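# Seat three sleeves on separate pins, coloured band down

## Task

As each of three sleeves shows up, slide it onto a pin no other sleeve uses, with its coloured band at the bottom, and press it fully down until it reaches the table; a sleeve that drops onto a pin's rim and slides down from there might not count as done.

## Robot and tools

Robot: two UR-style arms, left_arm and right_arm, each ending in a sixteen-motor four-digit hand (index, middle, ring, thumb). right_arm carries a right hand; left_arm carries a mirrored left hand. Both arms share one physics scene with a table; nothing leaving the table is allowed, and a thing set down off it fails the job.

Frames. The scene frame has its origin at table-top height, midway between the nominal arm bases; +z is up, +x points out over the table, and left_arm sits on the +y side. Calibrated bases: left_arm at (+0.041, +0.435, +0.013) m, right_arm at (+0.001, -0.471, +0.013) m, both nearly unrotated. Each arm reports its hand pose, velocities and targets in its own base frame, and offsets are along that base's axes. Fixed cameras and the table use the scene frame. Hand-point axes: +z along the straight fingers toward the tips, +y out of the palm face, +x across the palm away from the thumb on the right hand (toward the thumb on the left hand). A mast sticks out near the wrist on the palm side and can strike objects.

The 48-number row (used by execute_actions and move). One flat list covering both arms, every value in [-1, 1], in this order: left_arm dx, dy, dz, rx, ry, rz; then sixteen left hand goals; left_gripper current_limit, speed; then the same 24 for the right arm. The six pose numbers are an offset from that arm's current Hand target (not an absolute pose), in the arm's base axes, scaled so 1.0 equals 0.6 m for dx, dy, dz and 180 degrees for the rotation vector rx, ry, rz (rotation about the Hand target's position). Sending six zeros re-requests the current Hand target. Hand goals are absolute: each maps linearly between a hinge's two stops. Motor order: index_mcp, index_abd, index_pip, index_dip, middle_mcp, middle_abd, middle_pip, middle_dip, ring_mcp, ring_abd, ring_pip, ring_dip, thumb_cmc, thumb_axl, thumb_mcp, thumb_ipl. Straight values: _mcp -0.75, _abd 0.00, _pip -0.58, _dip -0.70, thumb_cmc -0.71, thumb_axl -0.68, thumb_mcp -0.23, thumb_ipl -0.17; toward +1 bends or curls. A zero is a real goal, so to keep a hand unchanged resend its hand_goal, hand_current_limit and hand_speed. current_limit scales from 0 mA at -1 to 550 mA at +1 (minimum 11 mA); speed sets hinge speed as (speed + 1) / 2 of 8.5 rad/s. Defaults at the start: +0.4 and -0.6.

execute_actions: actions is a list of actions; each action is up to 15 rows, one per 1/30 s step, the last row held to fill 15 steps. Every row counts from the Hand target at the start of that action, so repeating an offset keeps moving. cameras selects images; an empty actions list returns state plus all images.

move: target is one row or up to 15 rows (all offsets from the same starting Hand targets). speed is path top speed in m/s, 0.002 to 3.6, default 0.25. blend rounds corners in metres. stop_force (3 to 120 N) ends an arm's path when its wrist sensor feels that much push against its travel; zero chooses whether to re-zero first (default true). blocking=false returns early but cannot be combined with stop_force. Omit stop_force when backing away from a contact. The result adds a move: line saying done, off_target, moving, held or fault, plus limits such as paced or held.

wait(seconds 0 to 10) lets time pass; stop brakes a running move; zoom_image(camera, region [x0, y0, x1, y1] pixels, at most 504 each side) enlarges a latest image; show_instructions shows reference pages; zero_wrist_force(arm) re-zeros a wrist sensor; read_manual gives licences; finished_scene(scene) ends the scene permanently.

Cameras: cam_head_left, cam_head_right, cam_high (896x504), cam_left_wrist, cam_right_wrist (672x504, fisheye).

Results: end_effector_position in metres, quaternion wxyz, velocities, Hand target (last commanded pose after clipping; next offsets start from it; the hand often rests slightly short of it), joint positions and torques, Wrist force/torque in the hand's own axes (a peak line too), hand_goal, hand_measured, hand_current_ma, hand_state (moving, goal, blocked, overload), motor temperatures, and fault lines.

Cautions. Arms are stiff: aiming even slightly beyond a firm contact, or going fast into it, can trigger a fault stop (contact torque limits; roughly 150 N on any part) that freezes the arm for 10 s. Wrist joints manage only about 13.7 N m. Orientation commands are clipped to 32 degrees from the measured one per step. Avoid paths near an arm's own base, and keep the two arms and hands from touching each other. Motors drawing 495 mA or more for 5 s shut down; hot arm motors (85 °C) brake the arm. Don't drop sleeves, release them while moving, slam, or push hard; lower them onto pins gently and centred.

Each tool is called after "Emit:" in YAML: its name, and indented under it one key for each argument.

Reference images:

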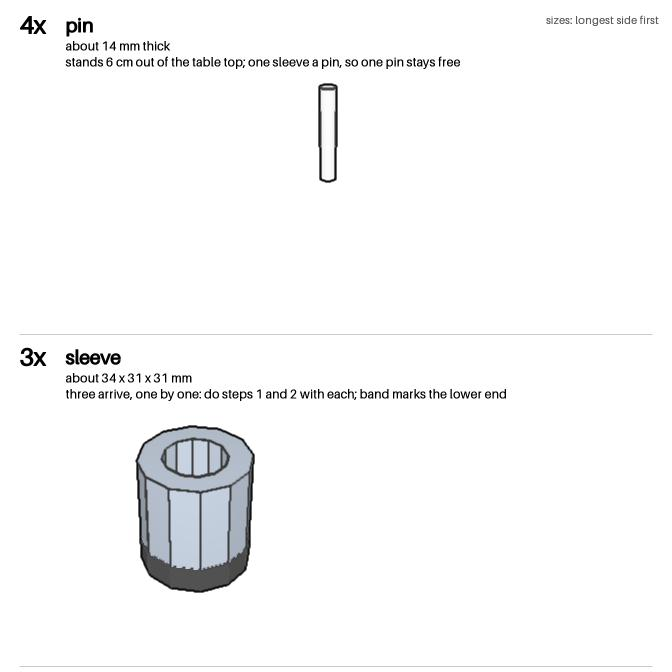

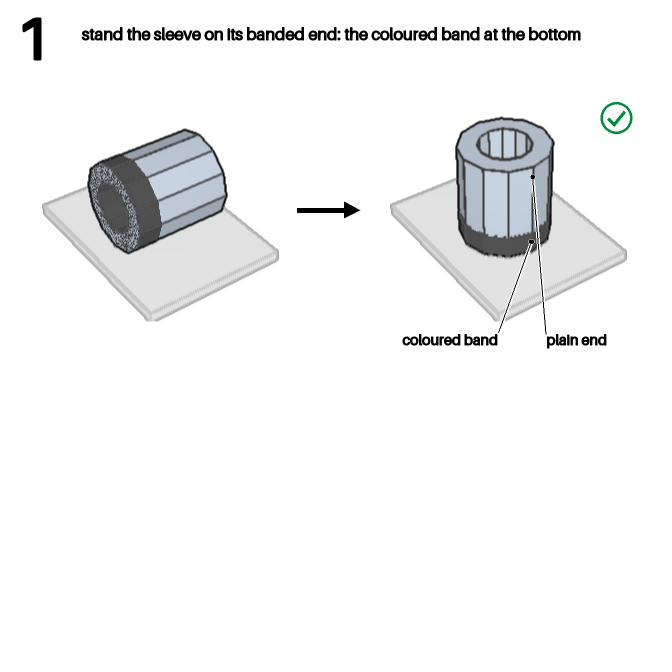

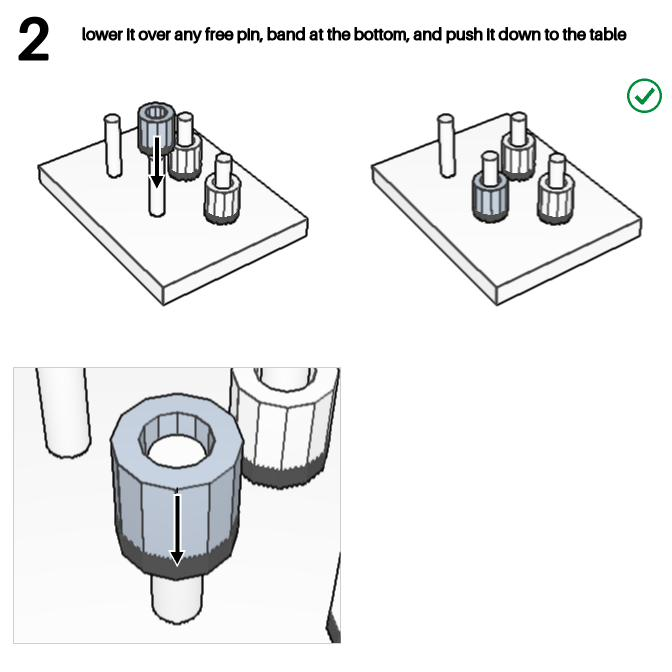

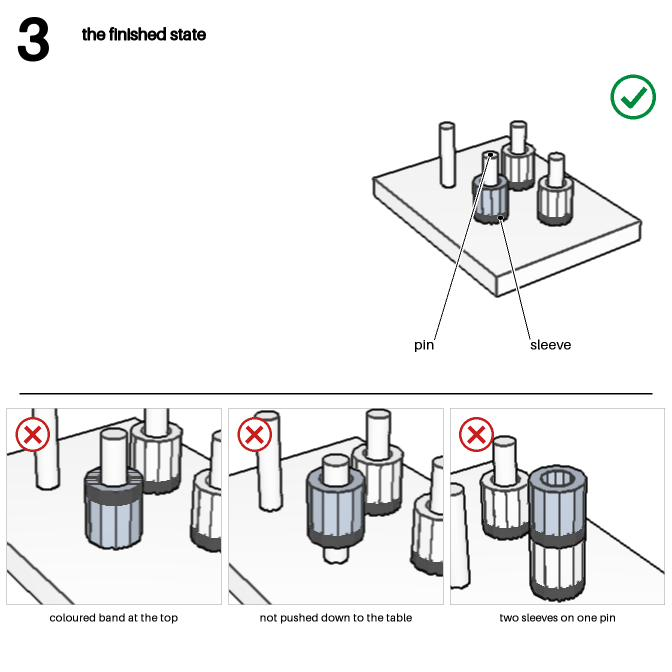

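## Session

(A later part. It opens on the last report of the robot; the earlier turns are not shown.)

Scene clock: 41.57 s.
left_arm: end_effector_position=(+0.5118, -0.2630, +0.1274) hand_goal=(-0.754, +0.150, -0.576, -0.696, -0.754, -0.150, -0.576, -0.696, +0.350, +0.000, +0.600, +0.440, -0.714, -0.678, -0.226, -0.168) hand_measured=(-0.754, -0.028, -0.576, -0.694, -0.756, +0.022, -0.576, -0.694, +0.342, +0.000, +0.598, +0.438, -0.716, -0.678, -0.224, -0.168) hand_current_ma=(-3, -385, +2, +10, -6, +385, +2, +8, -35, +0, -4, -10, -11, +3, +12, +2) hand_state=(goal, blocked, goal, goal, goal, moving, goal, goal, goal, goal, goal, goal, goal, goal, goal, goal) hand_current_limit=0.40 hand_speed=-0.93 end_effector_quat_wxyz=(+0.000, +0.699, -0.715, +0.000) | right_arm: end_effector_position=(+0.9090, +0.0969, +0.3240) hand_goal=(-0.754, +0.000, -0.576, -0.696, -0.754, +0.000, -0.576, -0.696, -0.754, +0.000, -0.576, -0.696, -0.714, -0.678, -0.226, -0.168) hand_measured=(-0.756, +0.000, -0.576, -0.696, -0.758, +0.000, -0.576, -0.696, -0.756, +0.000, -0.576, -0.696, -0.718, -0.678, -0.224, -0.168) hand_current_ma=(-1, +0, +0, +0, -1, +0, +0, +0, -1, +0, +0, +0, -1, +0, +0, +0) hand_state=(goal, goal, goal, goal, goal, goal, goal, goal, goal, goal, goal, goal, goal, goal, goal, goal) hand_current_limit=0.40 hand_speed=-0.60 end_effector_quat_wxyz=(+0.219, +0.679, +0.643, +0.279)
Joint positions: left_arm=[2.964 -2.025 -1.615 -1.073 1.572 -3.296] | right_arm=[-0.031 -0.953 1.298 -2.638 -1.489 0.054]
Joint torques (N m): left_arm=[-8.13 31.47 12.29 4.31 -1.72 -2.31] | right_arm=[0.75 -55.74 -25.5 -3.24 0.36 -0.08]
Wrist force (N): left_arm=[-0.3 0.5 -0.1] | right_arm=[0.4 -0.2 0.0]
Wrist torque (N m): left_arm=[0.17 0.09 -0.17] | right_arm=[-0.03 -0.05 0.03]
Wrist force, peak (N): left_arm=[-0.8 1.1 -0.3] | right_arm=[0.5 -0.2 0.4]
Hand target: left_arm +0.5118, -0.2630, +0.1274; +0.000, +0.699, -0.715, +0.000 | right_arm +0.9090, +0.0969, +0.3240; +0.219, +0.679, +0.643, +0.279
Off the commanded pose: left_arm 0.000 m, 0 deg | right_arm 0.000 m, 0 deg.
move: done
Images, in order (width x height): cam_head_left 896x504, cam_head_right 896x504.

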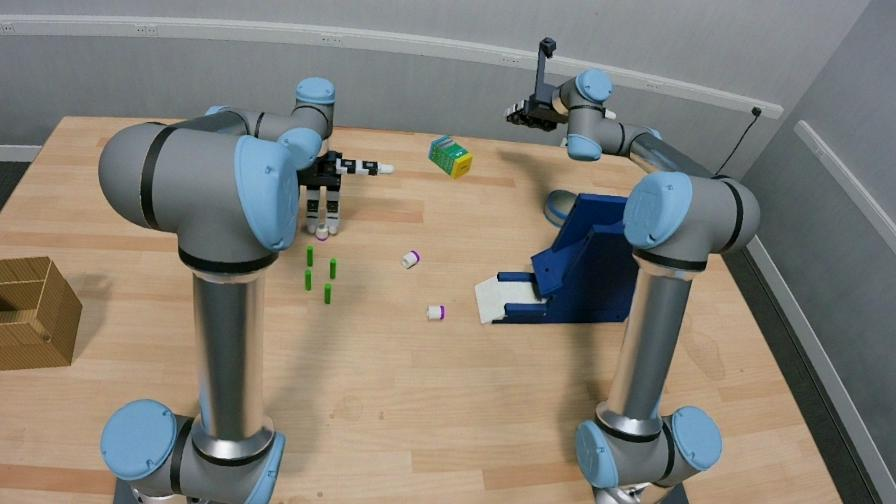

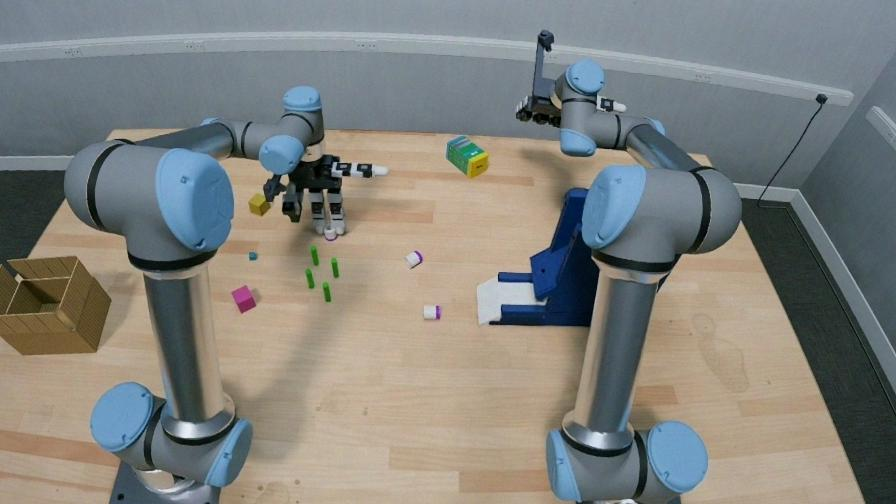

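Emit:
move:
  target:
    - [0,0,0.142,0,0,0,-0.754,0.15,-0.576,-0.696,-0.754,-0.15,-0.576,-0.696,0.35,0,0.6,0.44,-0.714,-0.678,-0.226,-0.168,0.4,-0.93,0,0,0,0,0,0,-0.754,0,-0.576,-0.696,-0.754,0,-0.576,-0.696,-0.754,0,-0.576,-0.696,-0.714,-0.678,-0.226,-0.168,0.4,-0.6]
    - [-0.1503,0.0442,0.1167,0,0,0,-0.754,0.15,-0.576,-0.696,-0.754,-0.15,-0.576,-0.696,0.35,0,0.6,0.44,-0.714,-0.678,-0.226,-0.168,0.4,-0.93,0,0,0,0,0,0,-0.754,0,-0.576,-0.696,-0.754,0,-0.576,-0.696,-0.754,0,-0.576,-0.696,-0.714,-0.678,-0.226,-0.168,0.4,-0.6]
  speed: [0.15, 0.12]
  blend: [0.02, 0]
  cameras: ["cam_head_left","cam_head_right","cam_high"]

Emit:
zoom_image:
  camera: "cam_head_left"
  region: [286, 224, 334, 272]

Emit:
zoom_image:
  camera: "cam_head_right"
  region: [290, 224, 338, 272]

Emit:
zoom_image:
  camera: "cam_high"
  region: [528, 210, 576, 258]

Scene clock: 44.13 s.
left_arm: end_effector_position=(+0.4216, -0.2365, +0.1975) hand_goal=(-0.754, +0.150, -0.576, -0.696, -0.754, -0.150, -0.576, -0.696, +0.350, +0.000, +0.600, +0.440, -0.714, -0.678, -0.226, -0.168) hand_measured=(-0.754, -0.028, -0.576, -0.694, -0.756, +0.022, -0.576, -0.694, +0.342, +0.000, +0.598, +0.438, -0.716, -0.678, -0.224, -0.168) hand_current_ma=(+1, -385, +2, +10, -5, +385, +2, +8, -35, +0, -4, -10, -9, +3, +14, +2) hand_state=(goal, blocked, goal, goal, goal, blocked, goal, goal, goal, goal, goal, goal, goal, goal, goal, goal) hand_current_limit=0.40 hand_speed=-0.93 end_effector_quat_wxyz=(+0.000, +0.699, -0.715, -0.001) | right_arm: end_effector_position=(+0.9090, +0.0969, +0.3240) hand_goal=(-0.754, +0.000, -0.576, -0.696, -0.754, +0.000, -0.576, -0.696, -0.754, +0.000, -0.576, -0.696, -0.714, -0.678, -0.226, -0.168) hand_measured=(-0.756, +0.000, -0.576, -0.696, -0.758, +0.000, -0.576, -0.696, -0.756, +0.000, -0.576, -0.696, -0.718, -0.678, -0.224, -0.168) hand_current_ma=(-1, +0, +0, +0, -1, +0, +0, +0, -1, +0, +0, +0, -1, +0, +0, +0) hand_state=(goal, goal, goal, goal, goal, goal, goal, goal, goal, goal, goal, goal, goal, goal, goal, goal) hand_current_limit=0.40 hand_speed=-0.60 end_effector_quat_wxyz=(+0.219, +0.679, +0.643, +0.279)
Joint positions: left_arm=[2.983 -1.747 -1.798 -1.168 1.572 -3.277] | right_arm=[-0.031 -0.953 1.298 -2.638 -1.489 0.054]
Joint torques (N m): left_arm=[9.65 35.1 13.64 4.63 -2.04 2.16] | right_arm=[0.55 -56.21 -25.43 -3.34 0.47 -0.13]
Wrist force (N): left_arm=[-0.6 0.8 -0.3] | right_arm=[0.3 0.1 0.2]
Wrist torque (N m): left_arm=[0.22 0.14 -0.19] | right_arm=[-0.01 -0.04 0.03]
Wrist force, peak (N): left_arm=[-0.9 1.9 -0.2] | right_arm=[0.6 -0.2 0.1]
Hand target: left_arm +0.4216, -0.2365, +0.1975; +0.000, +0.699, -0.715, +0.000 | right_arm +0.9090, +0.0969, +0.3240; +0.219, +0.679, +0.643, +0.279
Off the commanded pose: left_arm 0.000 m, 0 deg | right_arm 0.000 m, 0 deg.
move: done
Images, in order (width x height): cam_head_left 896x504, cam_head_right 896x504, cam_high 896x504.

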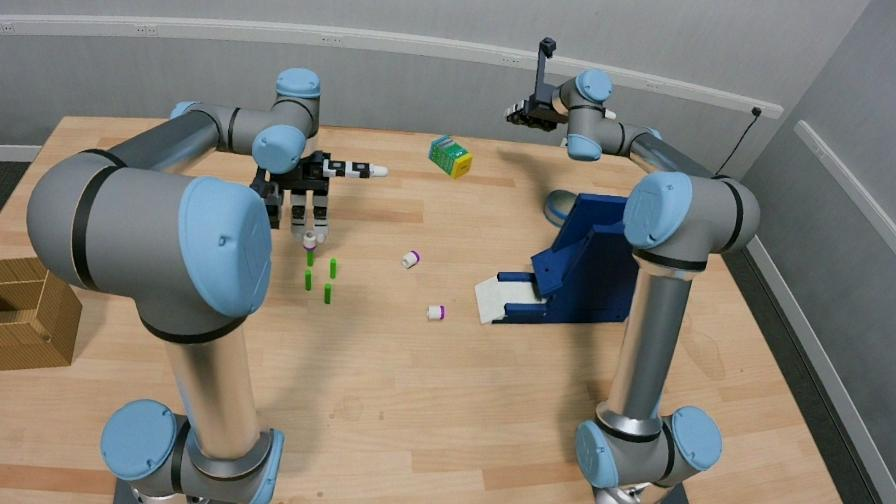

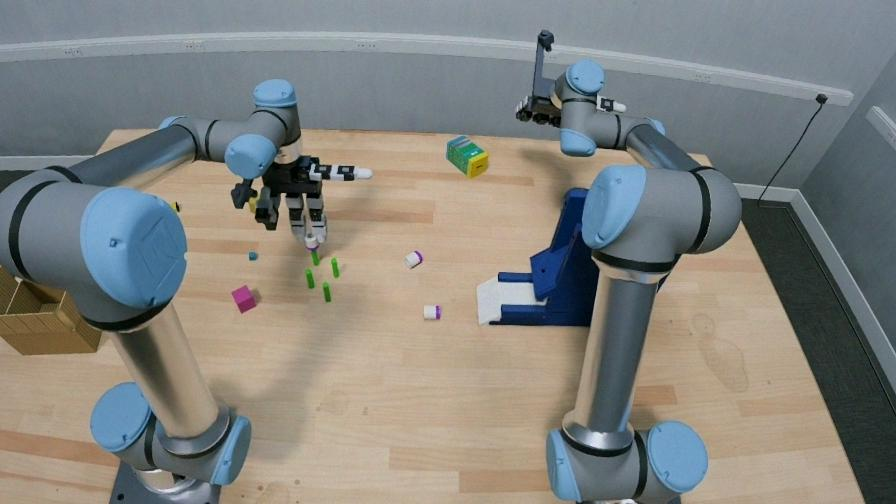

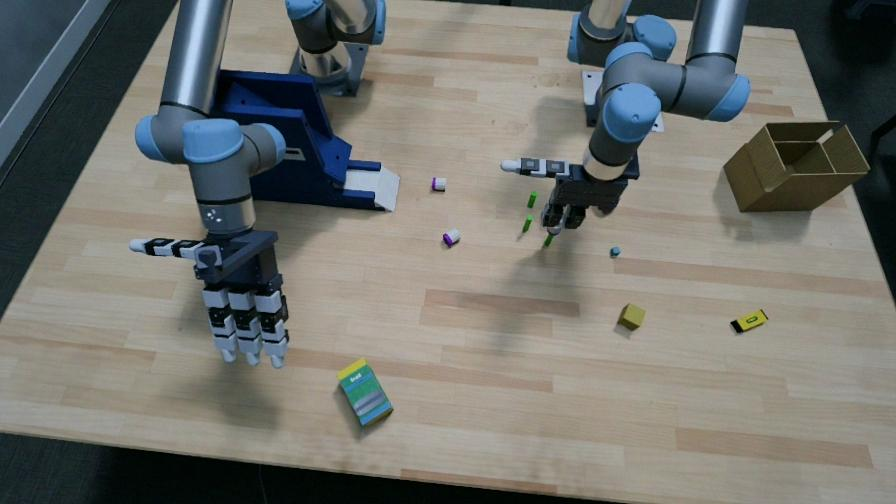

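Scaled by 10.500 from the camera's 896x504 image, which has a finer 1280x720 frame.

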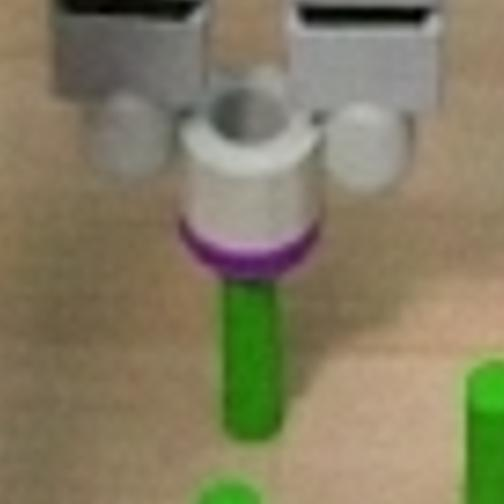

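Scaled by 10.500 from the camera's 896x504 image, which has a finer 1280x720 frame.

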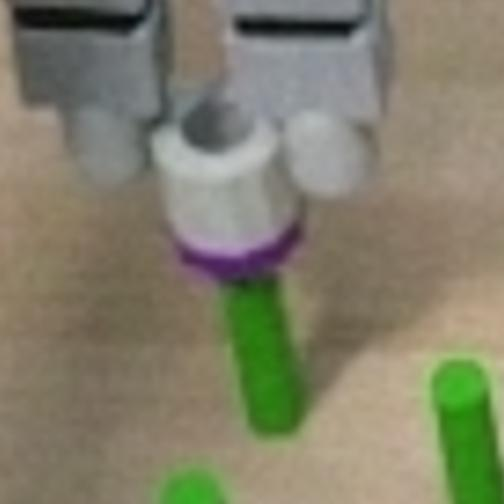

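Scaled by 10.500 from the camera's 896x504 image, which has a finer 1280x720 frame.

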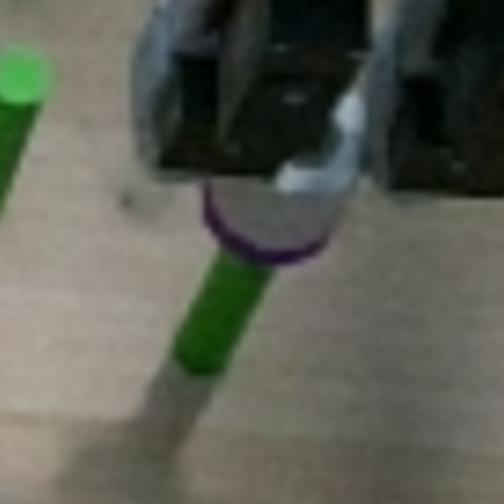

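Emit:
zoom_image:
  camera: "cam_head_left"
  region: [296, 238, 324, 266]

Emit:
zoom_image:
  camera: "cam_head_right"
  region: [300, 238, 328, 266]

Emit:
zoom_image:
  camera: "cam_high"
  region: [538, 220, 566, 248]

Scaled by 18.000 from the camera's 896x504 image, which has a finer 1280x720 frame.

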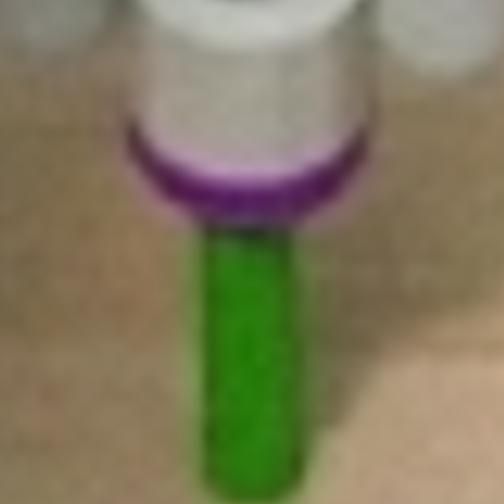

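Scaled by 18.000 from the camera's 896x504 image, which has a finer 1280x720 frame.

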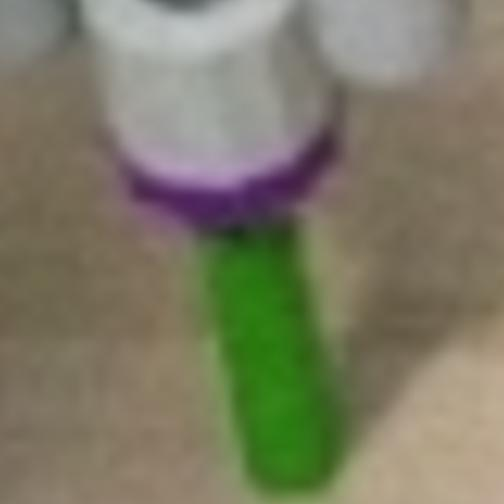

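Scaled by 18.000 from the camera's 896x504 image, which has a finer 1280x720 frame.

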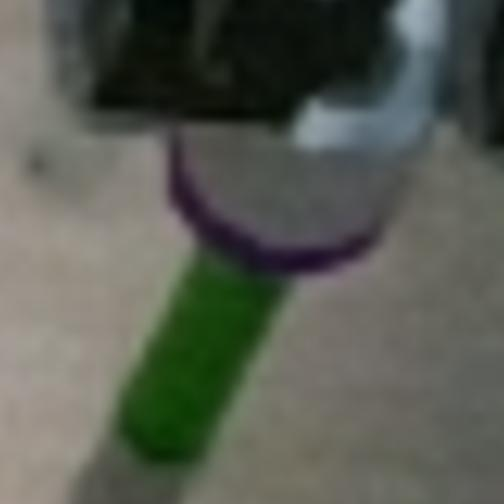

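Emit:
move:
  target:
    - [0.0022,-0.0007,-0.005,0,0,0,-0.754,0.15,-0.576,-0.696,-0.754,-0.15,-0.576,-0.696,0.35,0,0.6,0.44,-0.714,-0.678,-0.226,-0.168,0.4,-0.93,0,0,0,0,0,0,-0.754,0,-0.576,-0.696,-0.754,0,-0.576,-0.696,-0.754,0,-0.576,-0.696,-0.714,-0.678,-0.226,-0.168,0.4,-0.6]
    - [0.0022,-0.0007,-0.035,0,0,0,-0.754,0.15,-0.576,-0.696,-0.754,-0.15,-0.576,-0.696,0.35,0,0.6,0.44,-0.714,-0.678,-0.226,-0.168,0.4,-0.93,0,0,0,0,0,0,-0.754,0,-0.576,-0.696,-0.754,0,-0.576,-0.696,-0.754,0,-0.576,-0.696,-0.714,-0.678,-0.226,-0.168,0.4,-0.6]
  speed: 0.02
  stop_force: 3
  cameras: ["cam_head_left","cam_head_right","cam_high"]

Emit:
zoom_image:
  camera: "cam_head_left"
  region: [296, 238, 324, 266]

Emit:
zoom_image:
  camera: "cam_head_right"
  region: [300, 238, 328, 266]

Emit:
zoom_image:
  camera: "cam_high"
  region: [538, 220, 566, 248]

Scene clock: 48.77 s.
left_arm: end_effector_position=(+0.4229, -0.2369, +0.1765) hand_goal=(-0.754, +0.150, -0.576, -0.696, -0.754, -0.150, -0.576, -0.696, +0.350, +0.000, +0.600, +0.440, -0.714, -0.678, -0.226, -0.168) hand_measured=(-0.754, -0.028, -0.576, -0.694, -0.756, +0.022, -0.576, -0.694, +0.342, +0.000, +0.598, +0.438, -0.716, -0.678, -0.224, -0.168) hand_current_ma=(+1, -385, +2, +10, -5, +385, +2, +8, -35, +0, -4, -10, -9, +3, +14, +2) hand_state=(goal, blocked, goal, goal, goal, blocked, goal, goal, goal, goal, goal, goal, goal, goal, goal, goal) hand_current_limit=0.40 hand_speed=-0.93 end_effector_quat_wxyz=(+0.000, +0.699, -0.715, +0.000) | right_arm: end_effector_position=(+0.9090, +0.0969, +0.3240) hand_goal=(-0.754, +0.000, -0.576, -0.696, -0.754, +0.000, -0.576, -0.696, -0.754, +0.000, -0.576, -0.696, -0.714, -0.678, -0.226, -0.168) hand_measured=(-0.756, +0.000, -0.576, -0.696, -0.758, +0.000, -0.576, -0.696, -0.756, +0.000, -0.576, -0.696, -0.718, -0.678, -0.224, -0.168) hand_current_ma=(-1, +0, +0, +0, -1, +0, +0, +0, -1, +0, +0, +0, -1, +0, +0, +0) hand_state=(goal, goal, goal, goal, goal, goal, goal, goal, goal, goal, goal, goal, goal, goal, goal, goal) hand_current_limit=0.40 hand_speed=-0.60 end_effector_quat_wxyz=(+0.219, +0.679, +0.643, +0.279)
Joint positions: left_arm=[2.983 -1.771 -1.827 -1.115 1.572 -3.277] | right_arm=[-0.031 -0.953 1.298 -2.638 -1.489 0.054]
Joint torques (N m): left_arm=[-9.65 21.18 12.63 4.64 -1.91 -2.73] | right_arm=[0.59 -56.49 -25.77 -3.25 0.46 -0.15]
Wrist force (N): left_arm=[-0.3 1.1 -0.3] | right_arm=[0.2 -0.2 0.1]
Wrist torque (N m): left_arm=[0.25 0.11 -0.17] | right_arm=[-0.03 -0.02 0.01]
Wrist force, peak (N): left_arm=[-0.9 1.4 -0.5] | right_arm=[0.6 -0.2 0.1]
Hand target: left_arm +0.4229, -0.2369, +0.1765; +0.000, +0.699, -0.715, +0.000 | right_arm +0.9090, +0.0969, +0.3240; +0.219, +0.679, +0.643, +0.279
Off the commanded pose: left_arm 0.000 m, 0 deg | right_arm 0.000 m, 0 deg.
move: done
Images, in order (width x height): cam_head_left 896x504, cam_head_right 896x504, cam_high 896x504.

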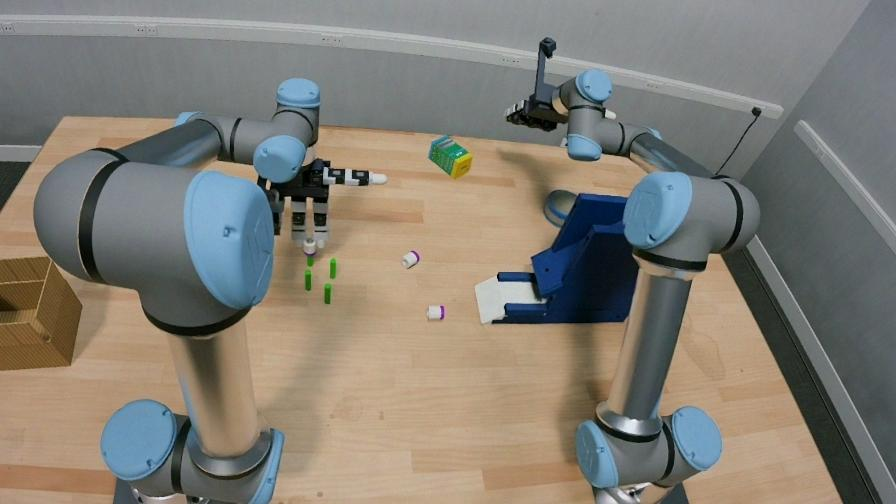

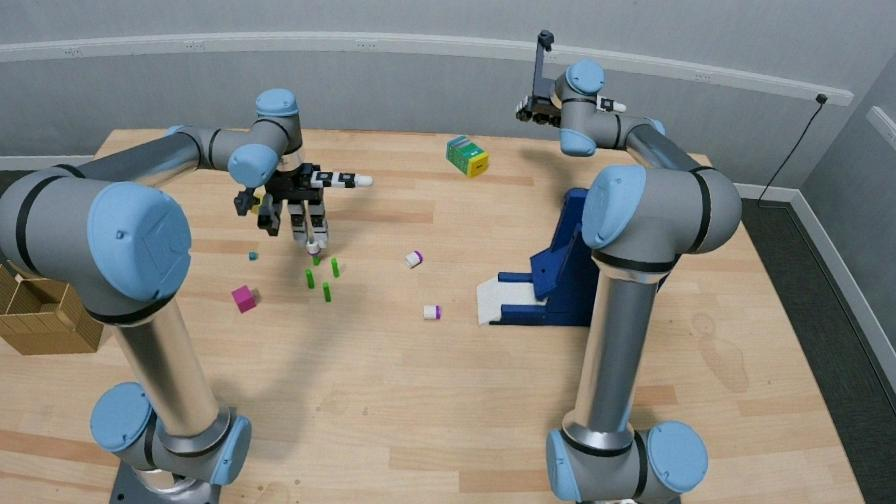

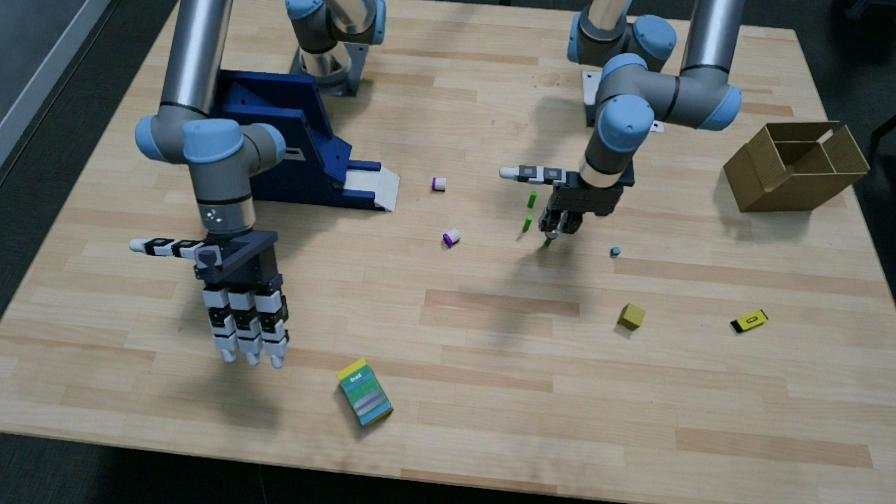

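Scaled by 18.000 from the camera's 896x504 image, which has a finer 1280x720 frame.

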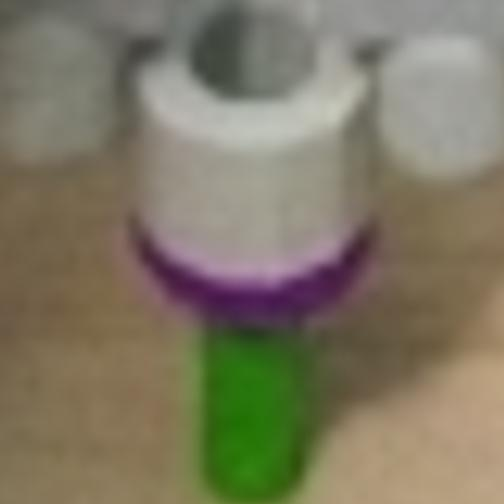

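Scaled by 18.000 from the camera's 896x504 image, which has a finer 1280x720 frame.

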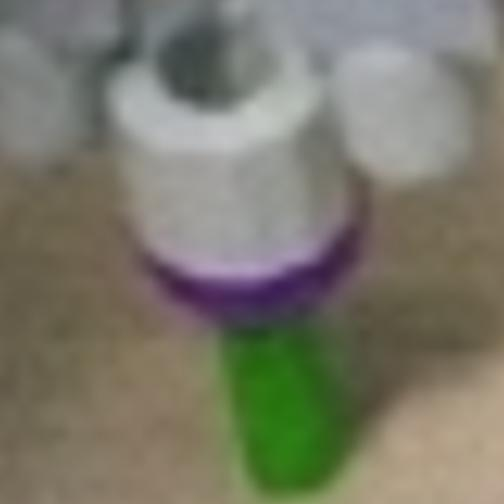

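Scaled by 18.000 from the camera's 896x504 image, which has a finer 1280x720 frame.

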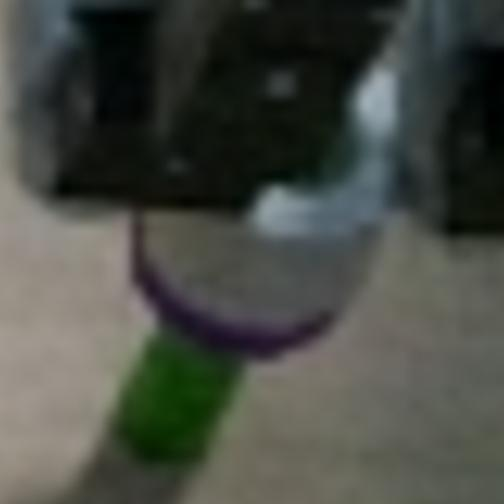

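Emit:
move:
  target: [0,0,-0.09,0,0,0,-0.754,0.15,-0.576,-0.696,-0.754,-0.15,-0.576,-0.696,0.35,0,0.6,0.44,-0.714,-0.678,-0.226,-0.168,0.4,-0.93,0,0,0,0,0,0,-0.754,0,-0.576,-0.696,-0.754,0,-0.576,-0.696,-0.754,0,-0.576,-0.696,-0.714,-0.678,-0.226,-0.168,0.4,-0.6]
  speed: 0.03
  stop_force: 4
  cameras: ["cam_head_left","cam_head_right","cam_high"]

Emit:
zoom_image:
  camera: "cam_head_left"
  region: [286, 230, 334, 278]

Emit:
zoom_image:
  camera: "cam_high"
  region: [528, 210, 576, 258]

Scene clock: 51.90 s.
left_arm: end_effector_position=(+0.4229, -0.2369, +0.1225) hand_goal=(-0.754, +0.150, -0.576, -0.696, -0.754, -0.150, -0.576, -0.696, +0.350, +0.000, +0.600, +0.440, -0.714, -0.678, -0.226, -0.168) hand_measured=(-0.754, -0.028, -0.576, -0.694, -0.754, +0.022, -0.576, -0.694, +0.342, +0.000, +0.598, +0.438, -0.716, -0.678, -0.224, -0.168) hand_current_ma=(+1, -385, +2, +10, -1, +385, +2, +8, -35, +0, -4, -10, -9, +3, +14, +2) hand_state=(goal, blocked, goal, goal, goal, blocked, goal, goal, goal, goal, goal, goal, goal, goal, goal, goal) hand_current_limit=0.40 hand_speed=-0.93 end_effector_quat_wxyz=(+0.000, +0.699, -0.715, +0.000) | right_arm: end_effector_position=(+0.9090, +0.0969, +0.3240) hand_goal=(-0.754, +0.000, -0.576, -0.696, -0.754, +0.000, -0.576, -0.696, -0.754, +0.000, -0.576, -0.696, -0.714, -0.678, -0.226, -0.168) hand_measured=(-0.756, +0.000, -0.576, -0.696, -0.758, +0.000, -0.576, -0.696, -0.756, +0.000, -0.576, -0.696, -0.718, -0.678, -0.224, -0.168) hand_current_ma=(-1, +0, +0, +0, -1, +0, +0, +0, -1, +0, +0, +0, -1, +0, +0, +0) hand_state=(goal, goal, goal, goal, goal, goal, goal, goal, goal, goal, goal, goal, goal, goal, goal, goal) hand_current_limit=0.40 hand_speed=-0.60 end_effector_quat_wxyz=(+0.219, +0.679, +0.643, +0.279)
Joint positions: left_arm=[2.983 -1.838 -1.9 -0.975 1.572 -3.277] | right_arm=[-0.031 -0.953 1.298 -2.638 -1.489 0.054]
Joint torques (N m): left_arm=[-6.63 20.52 9.79 4.24 -0.49 -2.01] | right_arm=[0.44 -56.54 -25.74 -3.24 0.55 -0.07]
Wrist force (N): left_arm=[-0.8 0.6 -4.4] | right_arm=[0.4 -0.2 0.0]
Wrist torque (N m): left_arm=[0.52 0.09 -0.16] | right_arm=[-0.03 -0.06 0.03]
Wrist force, peak (N): left_arm=[-0.5 1.0 -4.6] | right_arm=[0.5 -0.3 0.3]
Hand target: left_arm +0.4229, -0.2369, +0.1225; +0.000, +0.699, -0.715, +0.000 | right_arm +0.9090, +0.0969, +0.3240; +0.219, +0.679, +0.643, +0.279
Off the commanded pose: left_arm 0.000 m, 0 deg | right_arm 0.000 m, 0 deg.
move: contact (left_arm)
Images, in order (width x height): cam_head_left 896x504, cam_head_right 896x504, cam_high 896x504.

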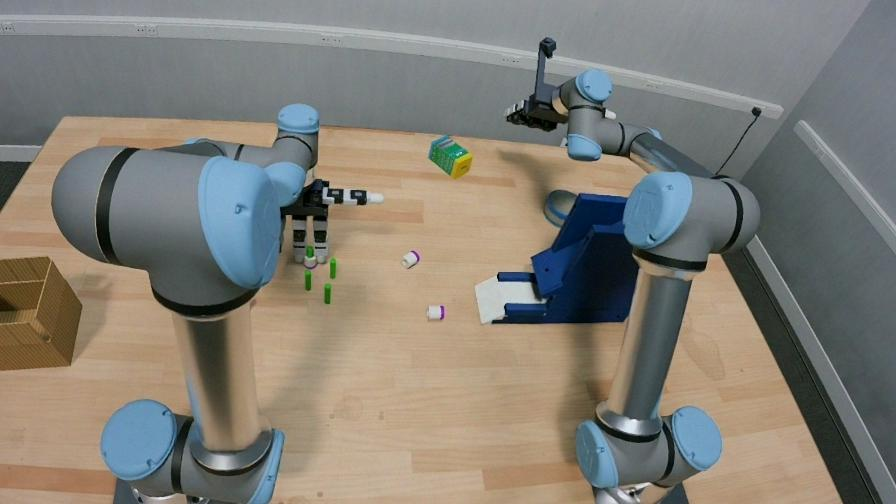

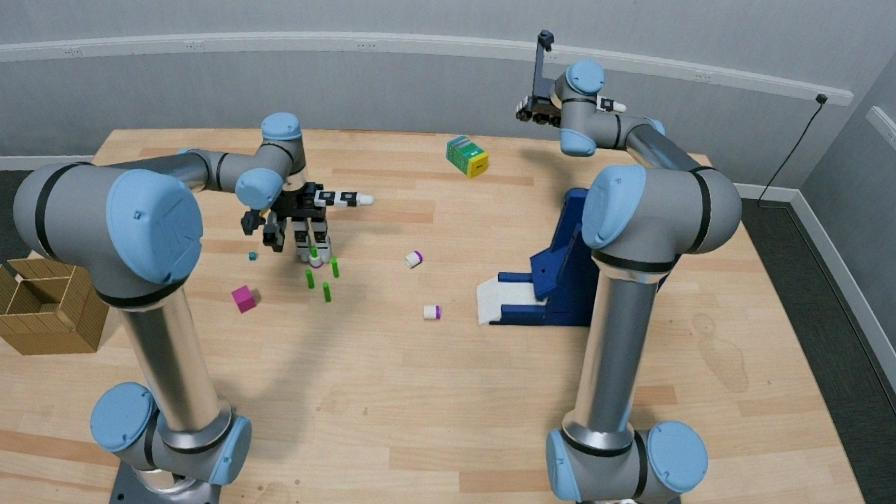

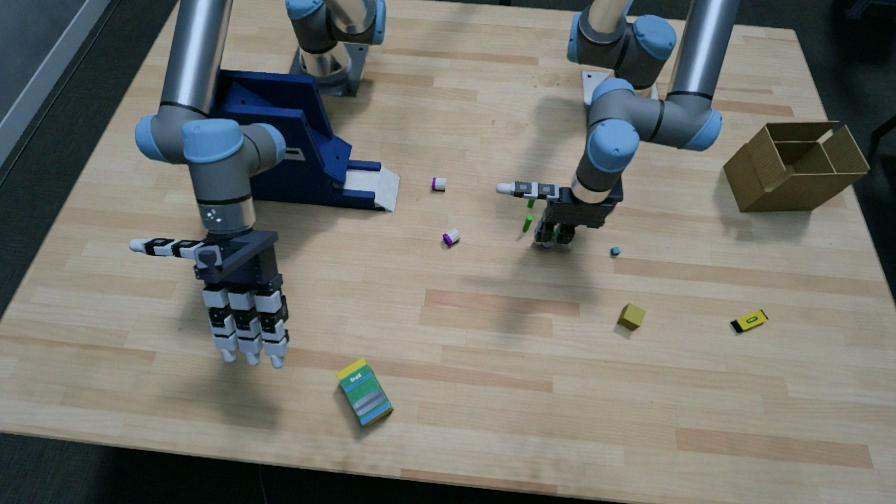

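Scaled by 10.500 from the camera's 896x504 image, which has a finer 1280x720 frame.

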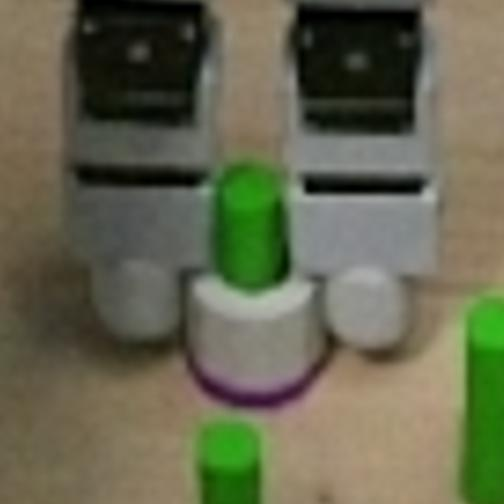

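Scaled by 10.500 from the camera's 896x504 image, which has a finer 1280x720 frame.

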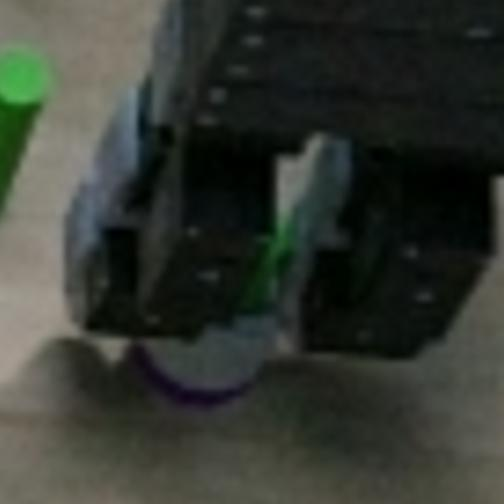

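Emit:
move:
  target:
    - [0,0,0.0035,0,0,0,-0.754,0.15,-0.576,-0.696,-0.754,-0.15,-0.576,-0.696,0.35,0,0.6,0.44,-0.714,-0.678,-0.226,-0.168,0.4,-0.93,0,0,0,0,0,0,-0.754,0,-0.576,-0.696,-0.754,0,-0.576,-0.696,-0.754,0,-0.576,-0.696,-0.714,-0.678,-0.226,-0.168,0.4,-0.6]
    - [0,0,0.0035,0,0,0,-0.754,-0.13,-0.576,-0.696,-0.754,0.13,-0.576,-0.696,0.35,0,0.6,0.44,-0.714,-0.678,-0.226,-0.168,0.4,-0.93,0,0,0,0,0,0,-0.754,0,-0.576,-0.696,-0.754,0,-0.576,-0.696,-0.754,0,-0.576,-0.696,-0.714,-0.678,-0.226,-0.168,0.4,-0.6]
  speed: 0.02
  cameras: ["cam_head_left","cam_high"]

Emit:
zoom_image:
  camera: "cam_head_left"
  region: [286, 230, 334, 278]

Emit:
zoom_image:
  camera: "cam_high"
  region: [528, 210, 576, 258]

Scene clock: 54.23 s.
left_arm: end_effector_position=(+0.4229, -0.2369, +0.1246) hand_goal=(-0.754, -0.130, -0.576, -0.696, -0.754, +0.130, -0.576, -0.696, +0.350, +0.000, +0.600, +0.440, -0.714, -0.678, -0.226, -0.168) hand_measured=(-0.754, -0.126, -0.576, -0.694, -0.754, +0.126, -0.576, -0.694, +0.342, +0.000, +0.598, +0.438, -0.716, -0.678, -0.224, -0.168) hand_current_ma=(+1, +18, +2, +9, -1, -17, +2, +8, -35, +0, -4, -10, -9, +3, +14, +2) hand_state=(goal, goal, goal, goal, goal, goal, goal, goal, goal, goal, goal, goal, goal, goal, goal, goal) hand_current_limit=0.40 hand_speed=-0.93 end_effector_quat_wxyz=(+0.000, +0.699, -0.715, +0.000) | right_arm: end_effector_position=(+0.9090, +0.0969, +0.3240) hand_goal=(-0.754, +0.000, -0.576, -0.696, -0.754, +0.000, -0.576, -0.696, -0.754, +0.000, -0.576, -0.696, -0.714, -0.678, -0.226, -0.168) hand_measured=(-0.756, +0.000, -0.576, -0.696, -0.758, +0.000, -0.576, -0.696, -0.756, +0.000, -0.576, -0.696, -0.718, -0.678, -0.224, -0.168) hand_current_ma=(-1, +0, +0, +0, -1, +0, +0, +0, -1, +0, +0, +0, -1, +0, +0, +0) hand_state=(goal, goal, goal, goal, goal, goal, goal, goal, goal, goal, goal, goal, goal, goal, goal, goal) hand_current_limit=0.40 hand_speed=-0.60 end_effector_quat_wxyz=(+0.219, +0.679, +0.643, +0.279)
Joint positions: left_arm=[2.983 -1.835 -1.898 -0.98 1.572 -3.277] | right_arm=[-0.031 -0.953 1.298 -2.638 -1.489 0.054]
Joint torques (N m): left_arm=[-5.7 36.22 24.4 0.57 -0.56 -1.83] | right_arm=[1.46 -56.92 -26.2 -3.24 0.52 -0.12]
Wrist force (N): left_arm=[-0.5 0.8 -0.5] | right_arm=[0.1 0.1 0.2]
Wrist torque (N m): left_arm=[0.25 0.13 -0.15] | right_arm=[-0.01 -0.02 0.01]
Wrist force, peak (N): left_arm=[-0.5 1.0 -4.7] | right_arm=[0.4 -0.3 0.4]
Hand target: left_arm +0.4229, -0.2369, +0.1246; +0.000, +0.699, -0.715, +0.000 | right_arm +0.9090, +0.0969, +0.3240; +0.219, +0.679, +0.643, +0.279
Off the commanded pose: left_arm 0.000 m, 0 deg | right_arm 0.000 m, 0 deg.
move: done
Images, in order (width x height): cam_head_left 896x504, cam_high 896x504.

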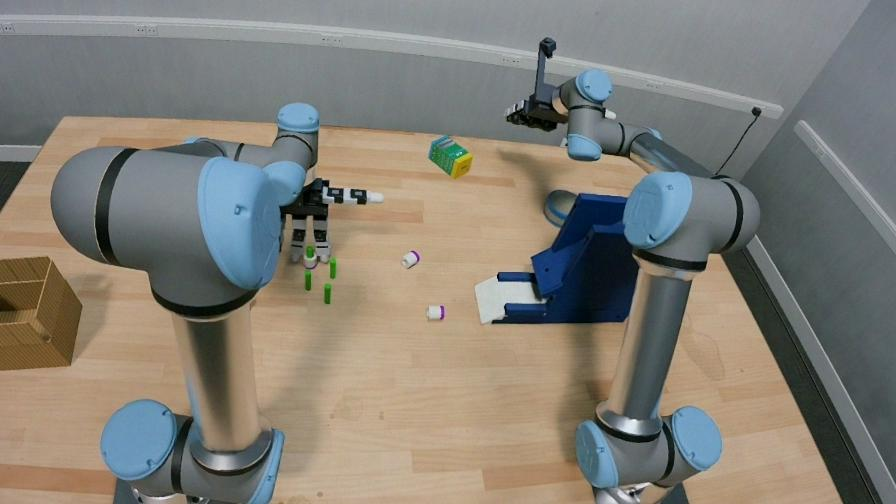

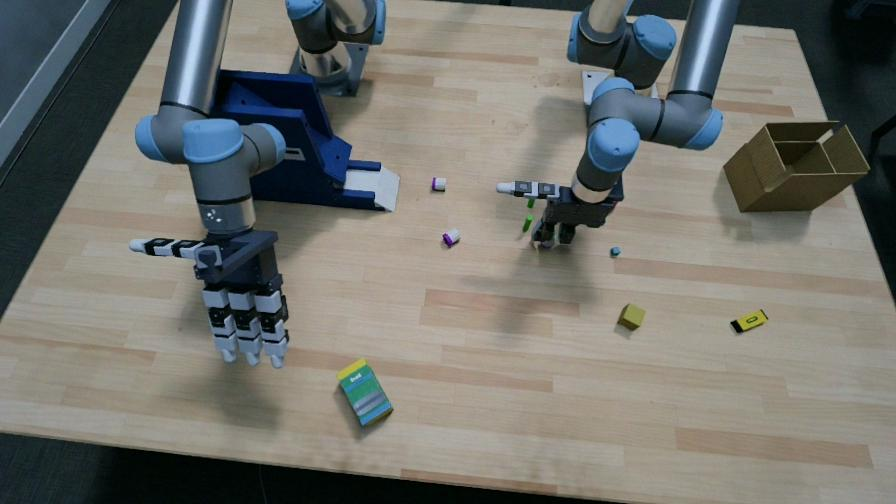

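Scaled by 10.500 from the camera's 896x504 image, which has a finer 1280x720 frame.

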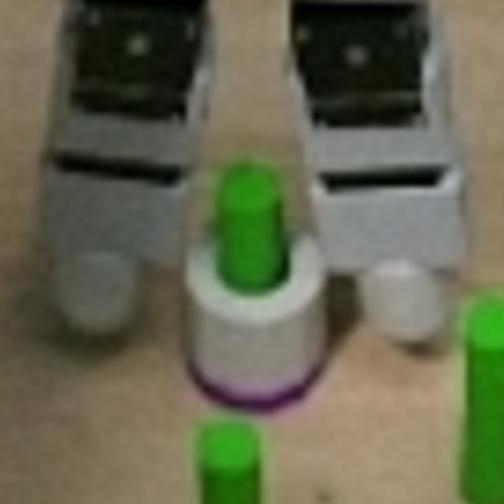

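Scaled by 10.500 from the camera's 896x504 image, which has a finer 1280x720 frame.

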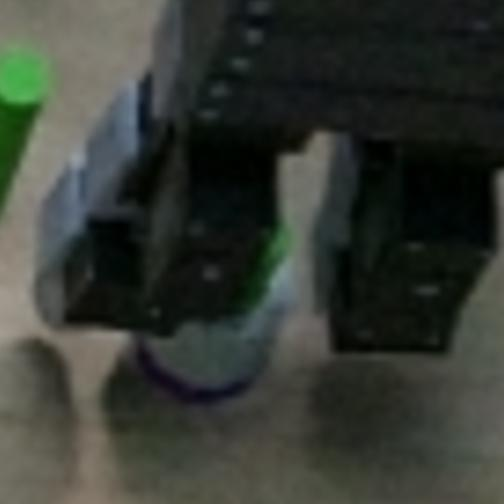

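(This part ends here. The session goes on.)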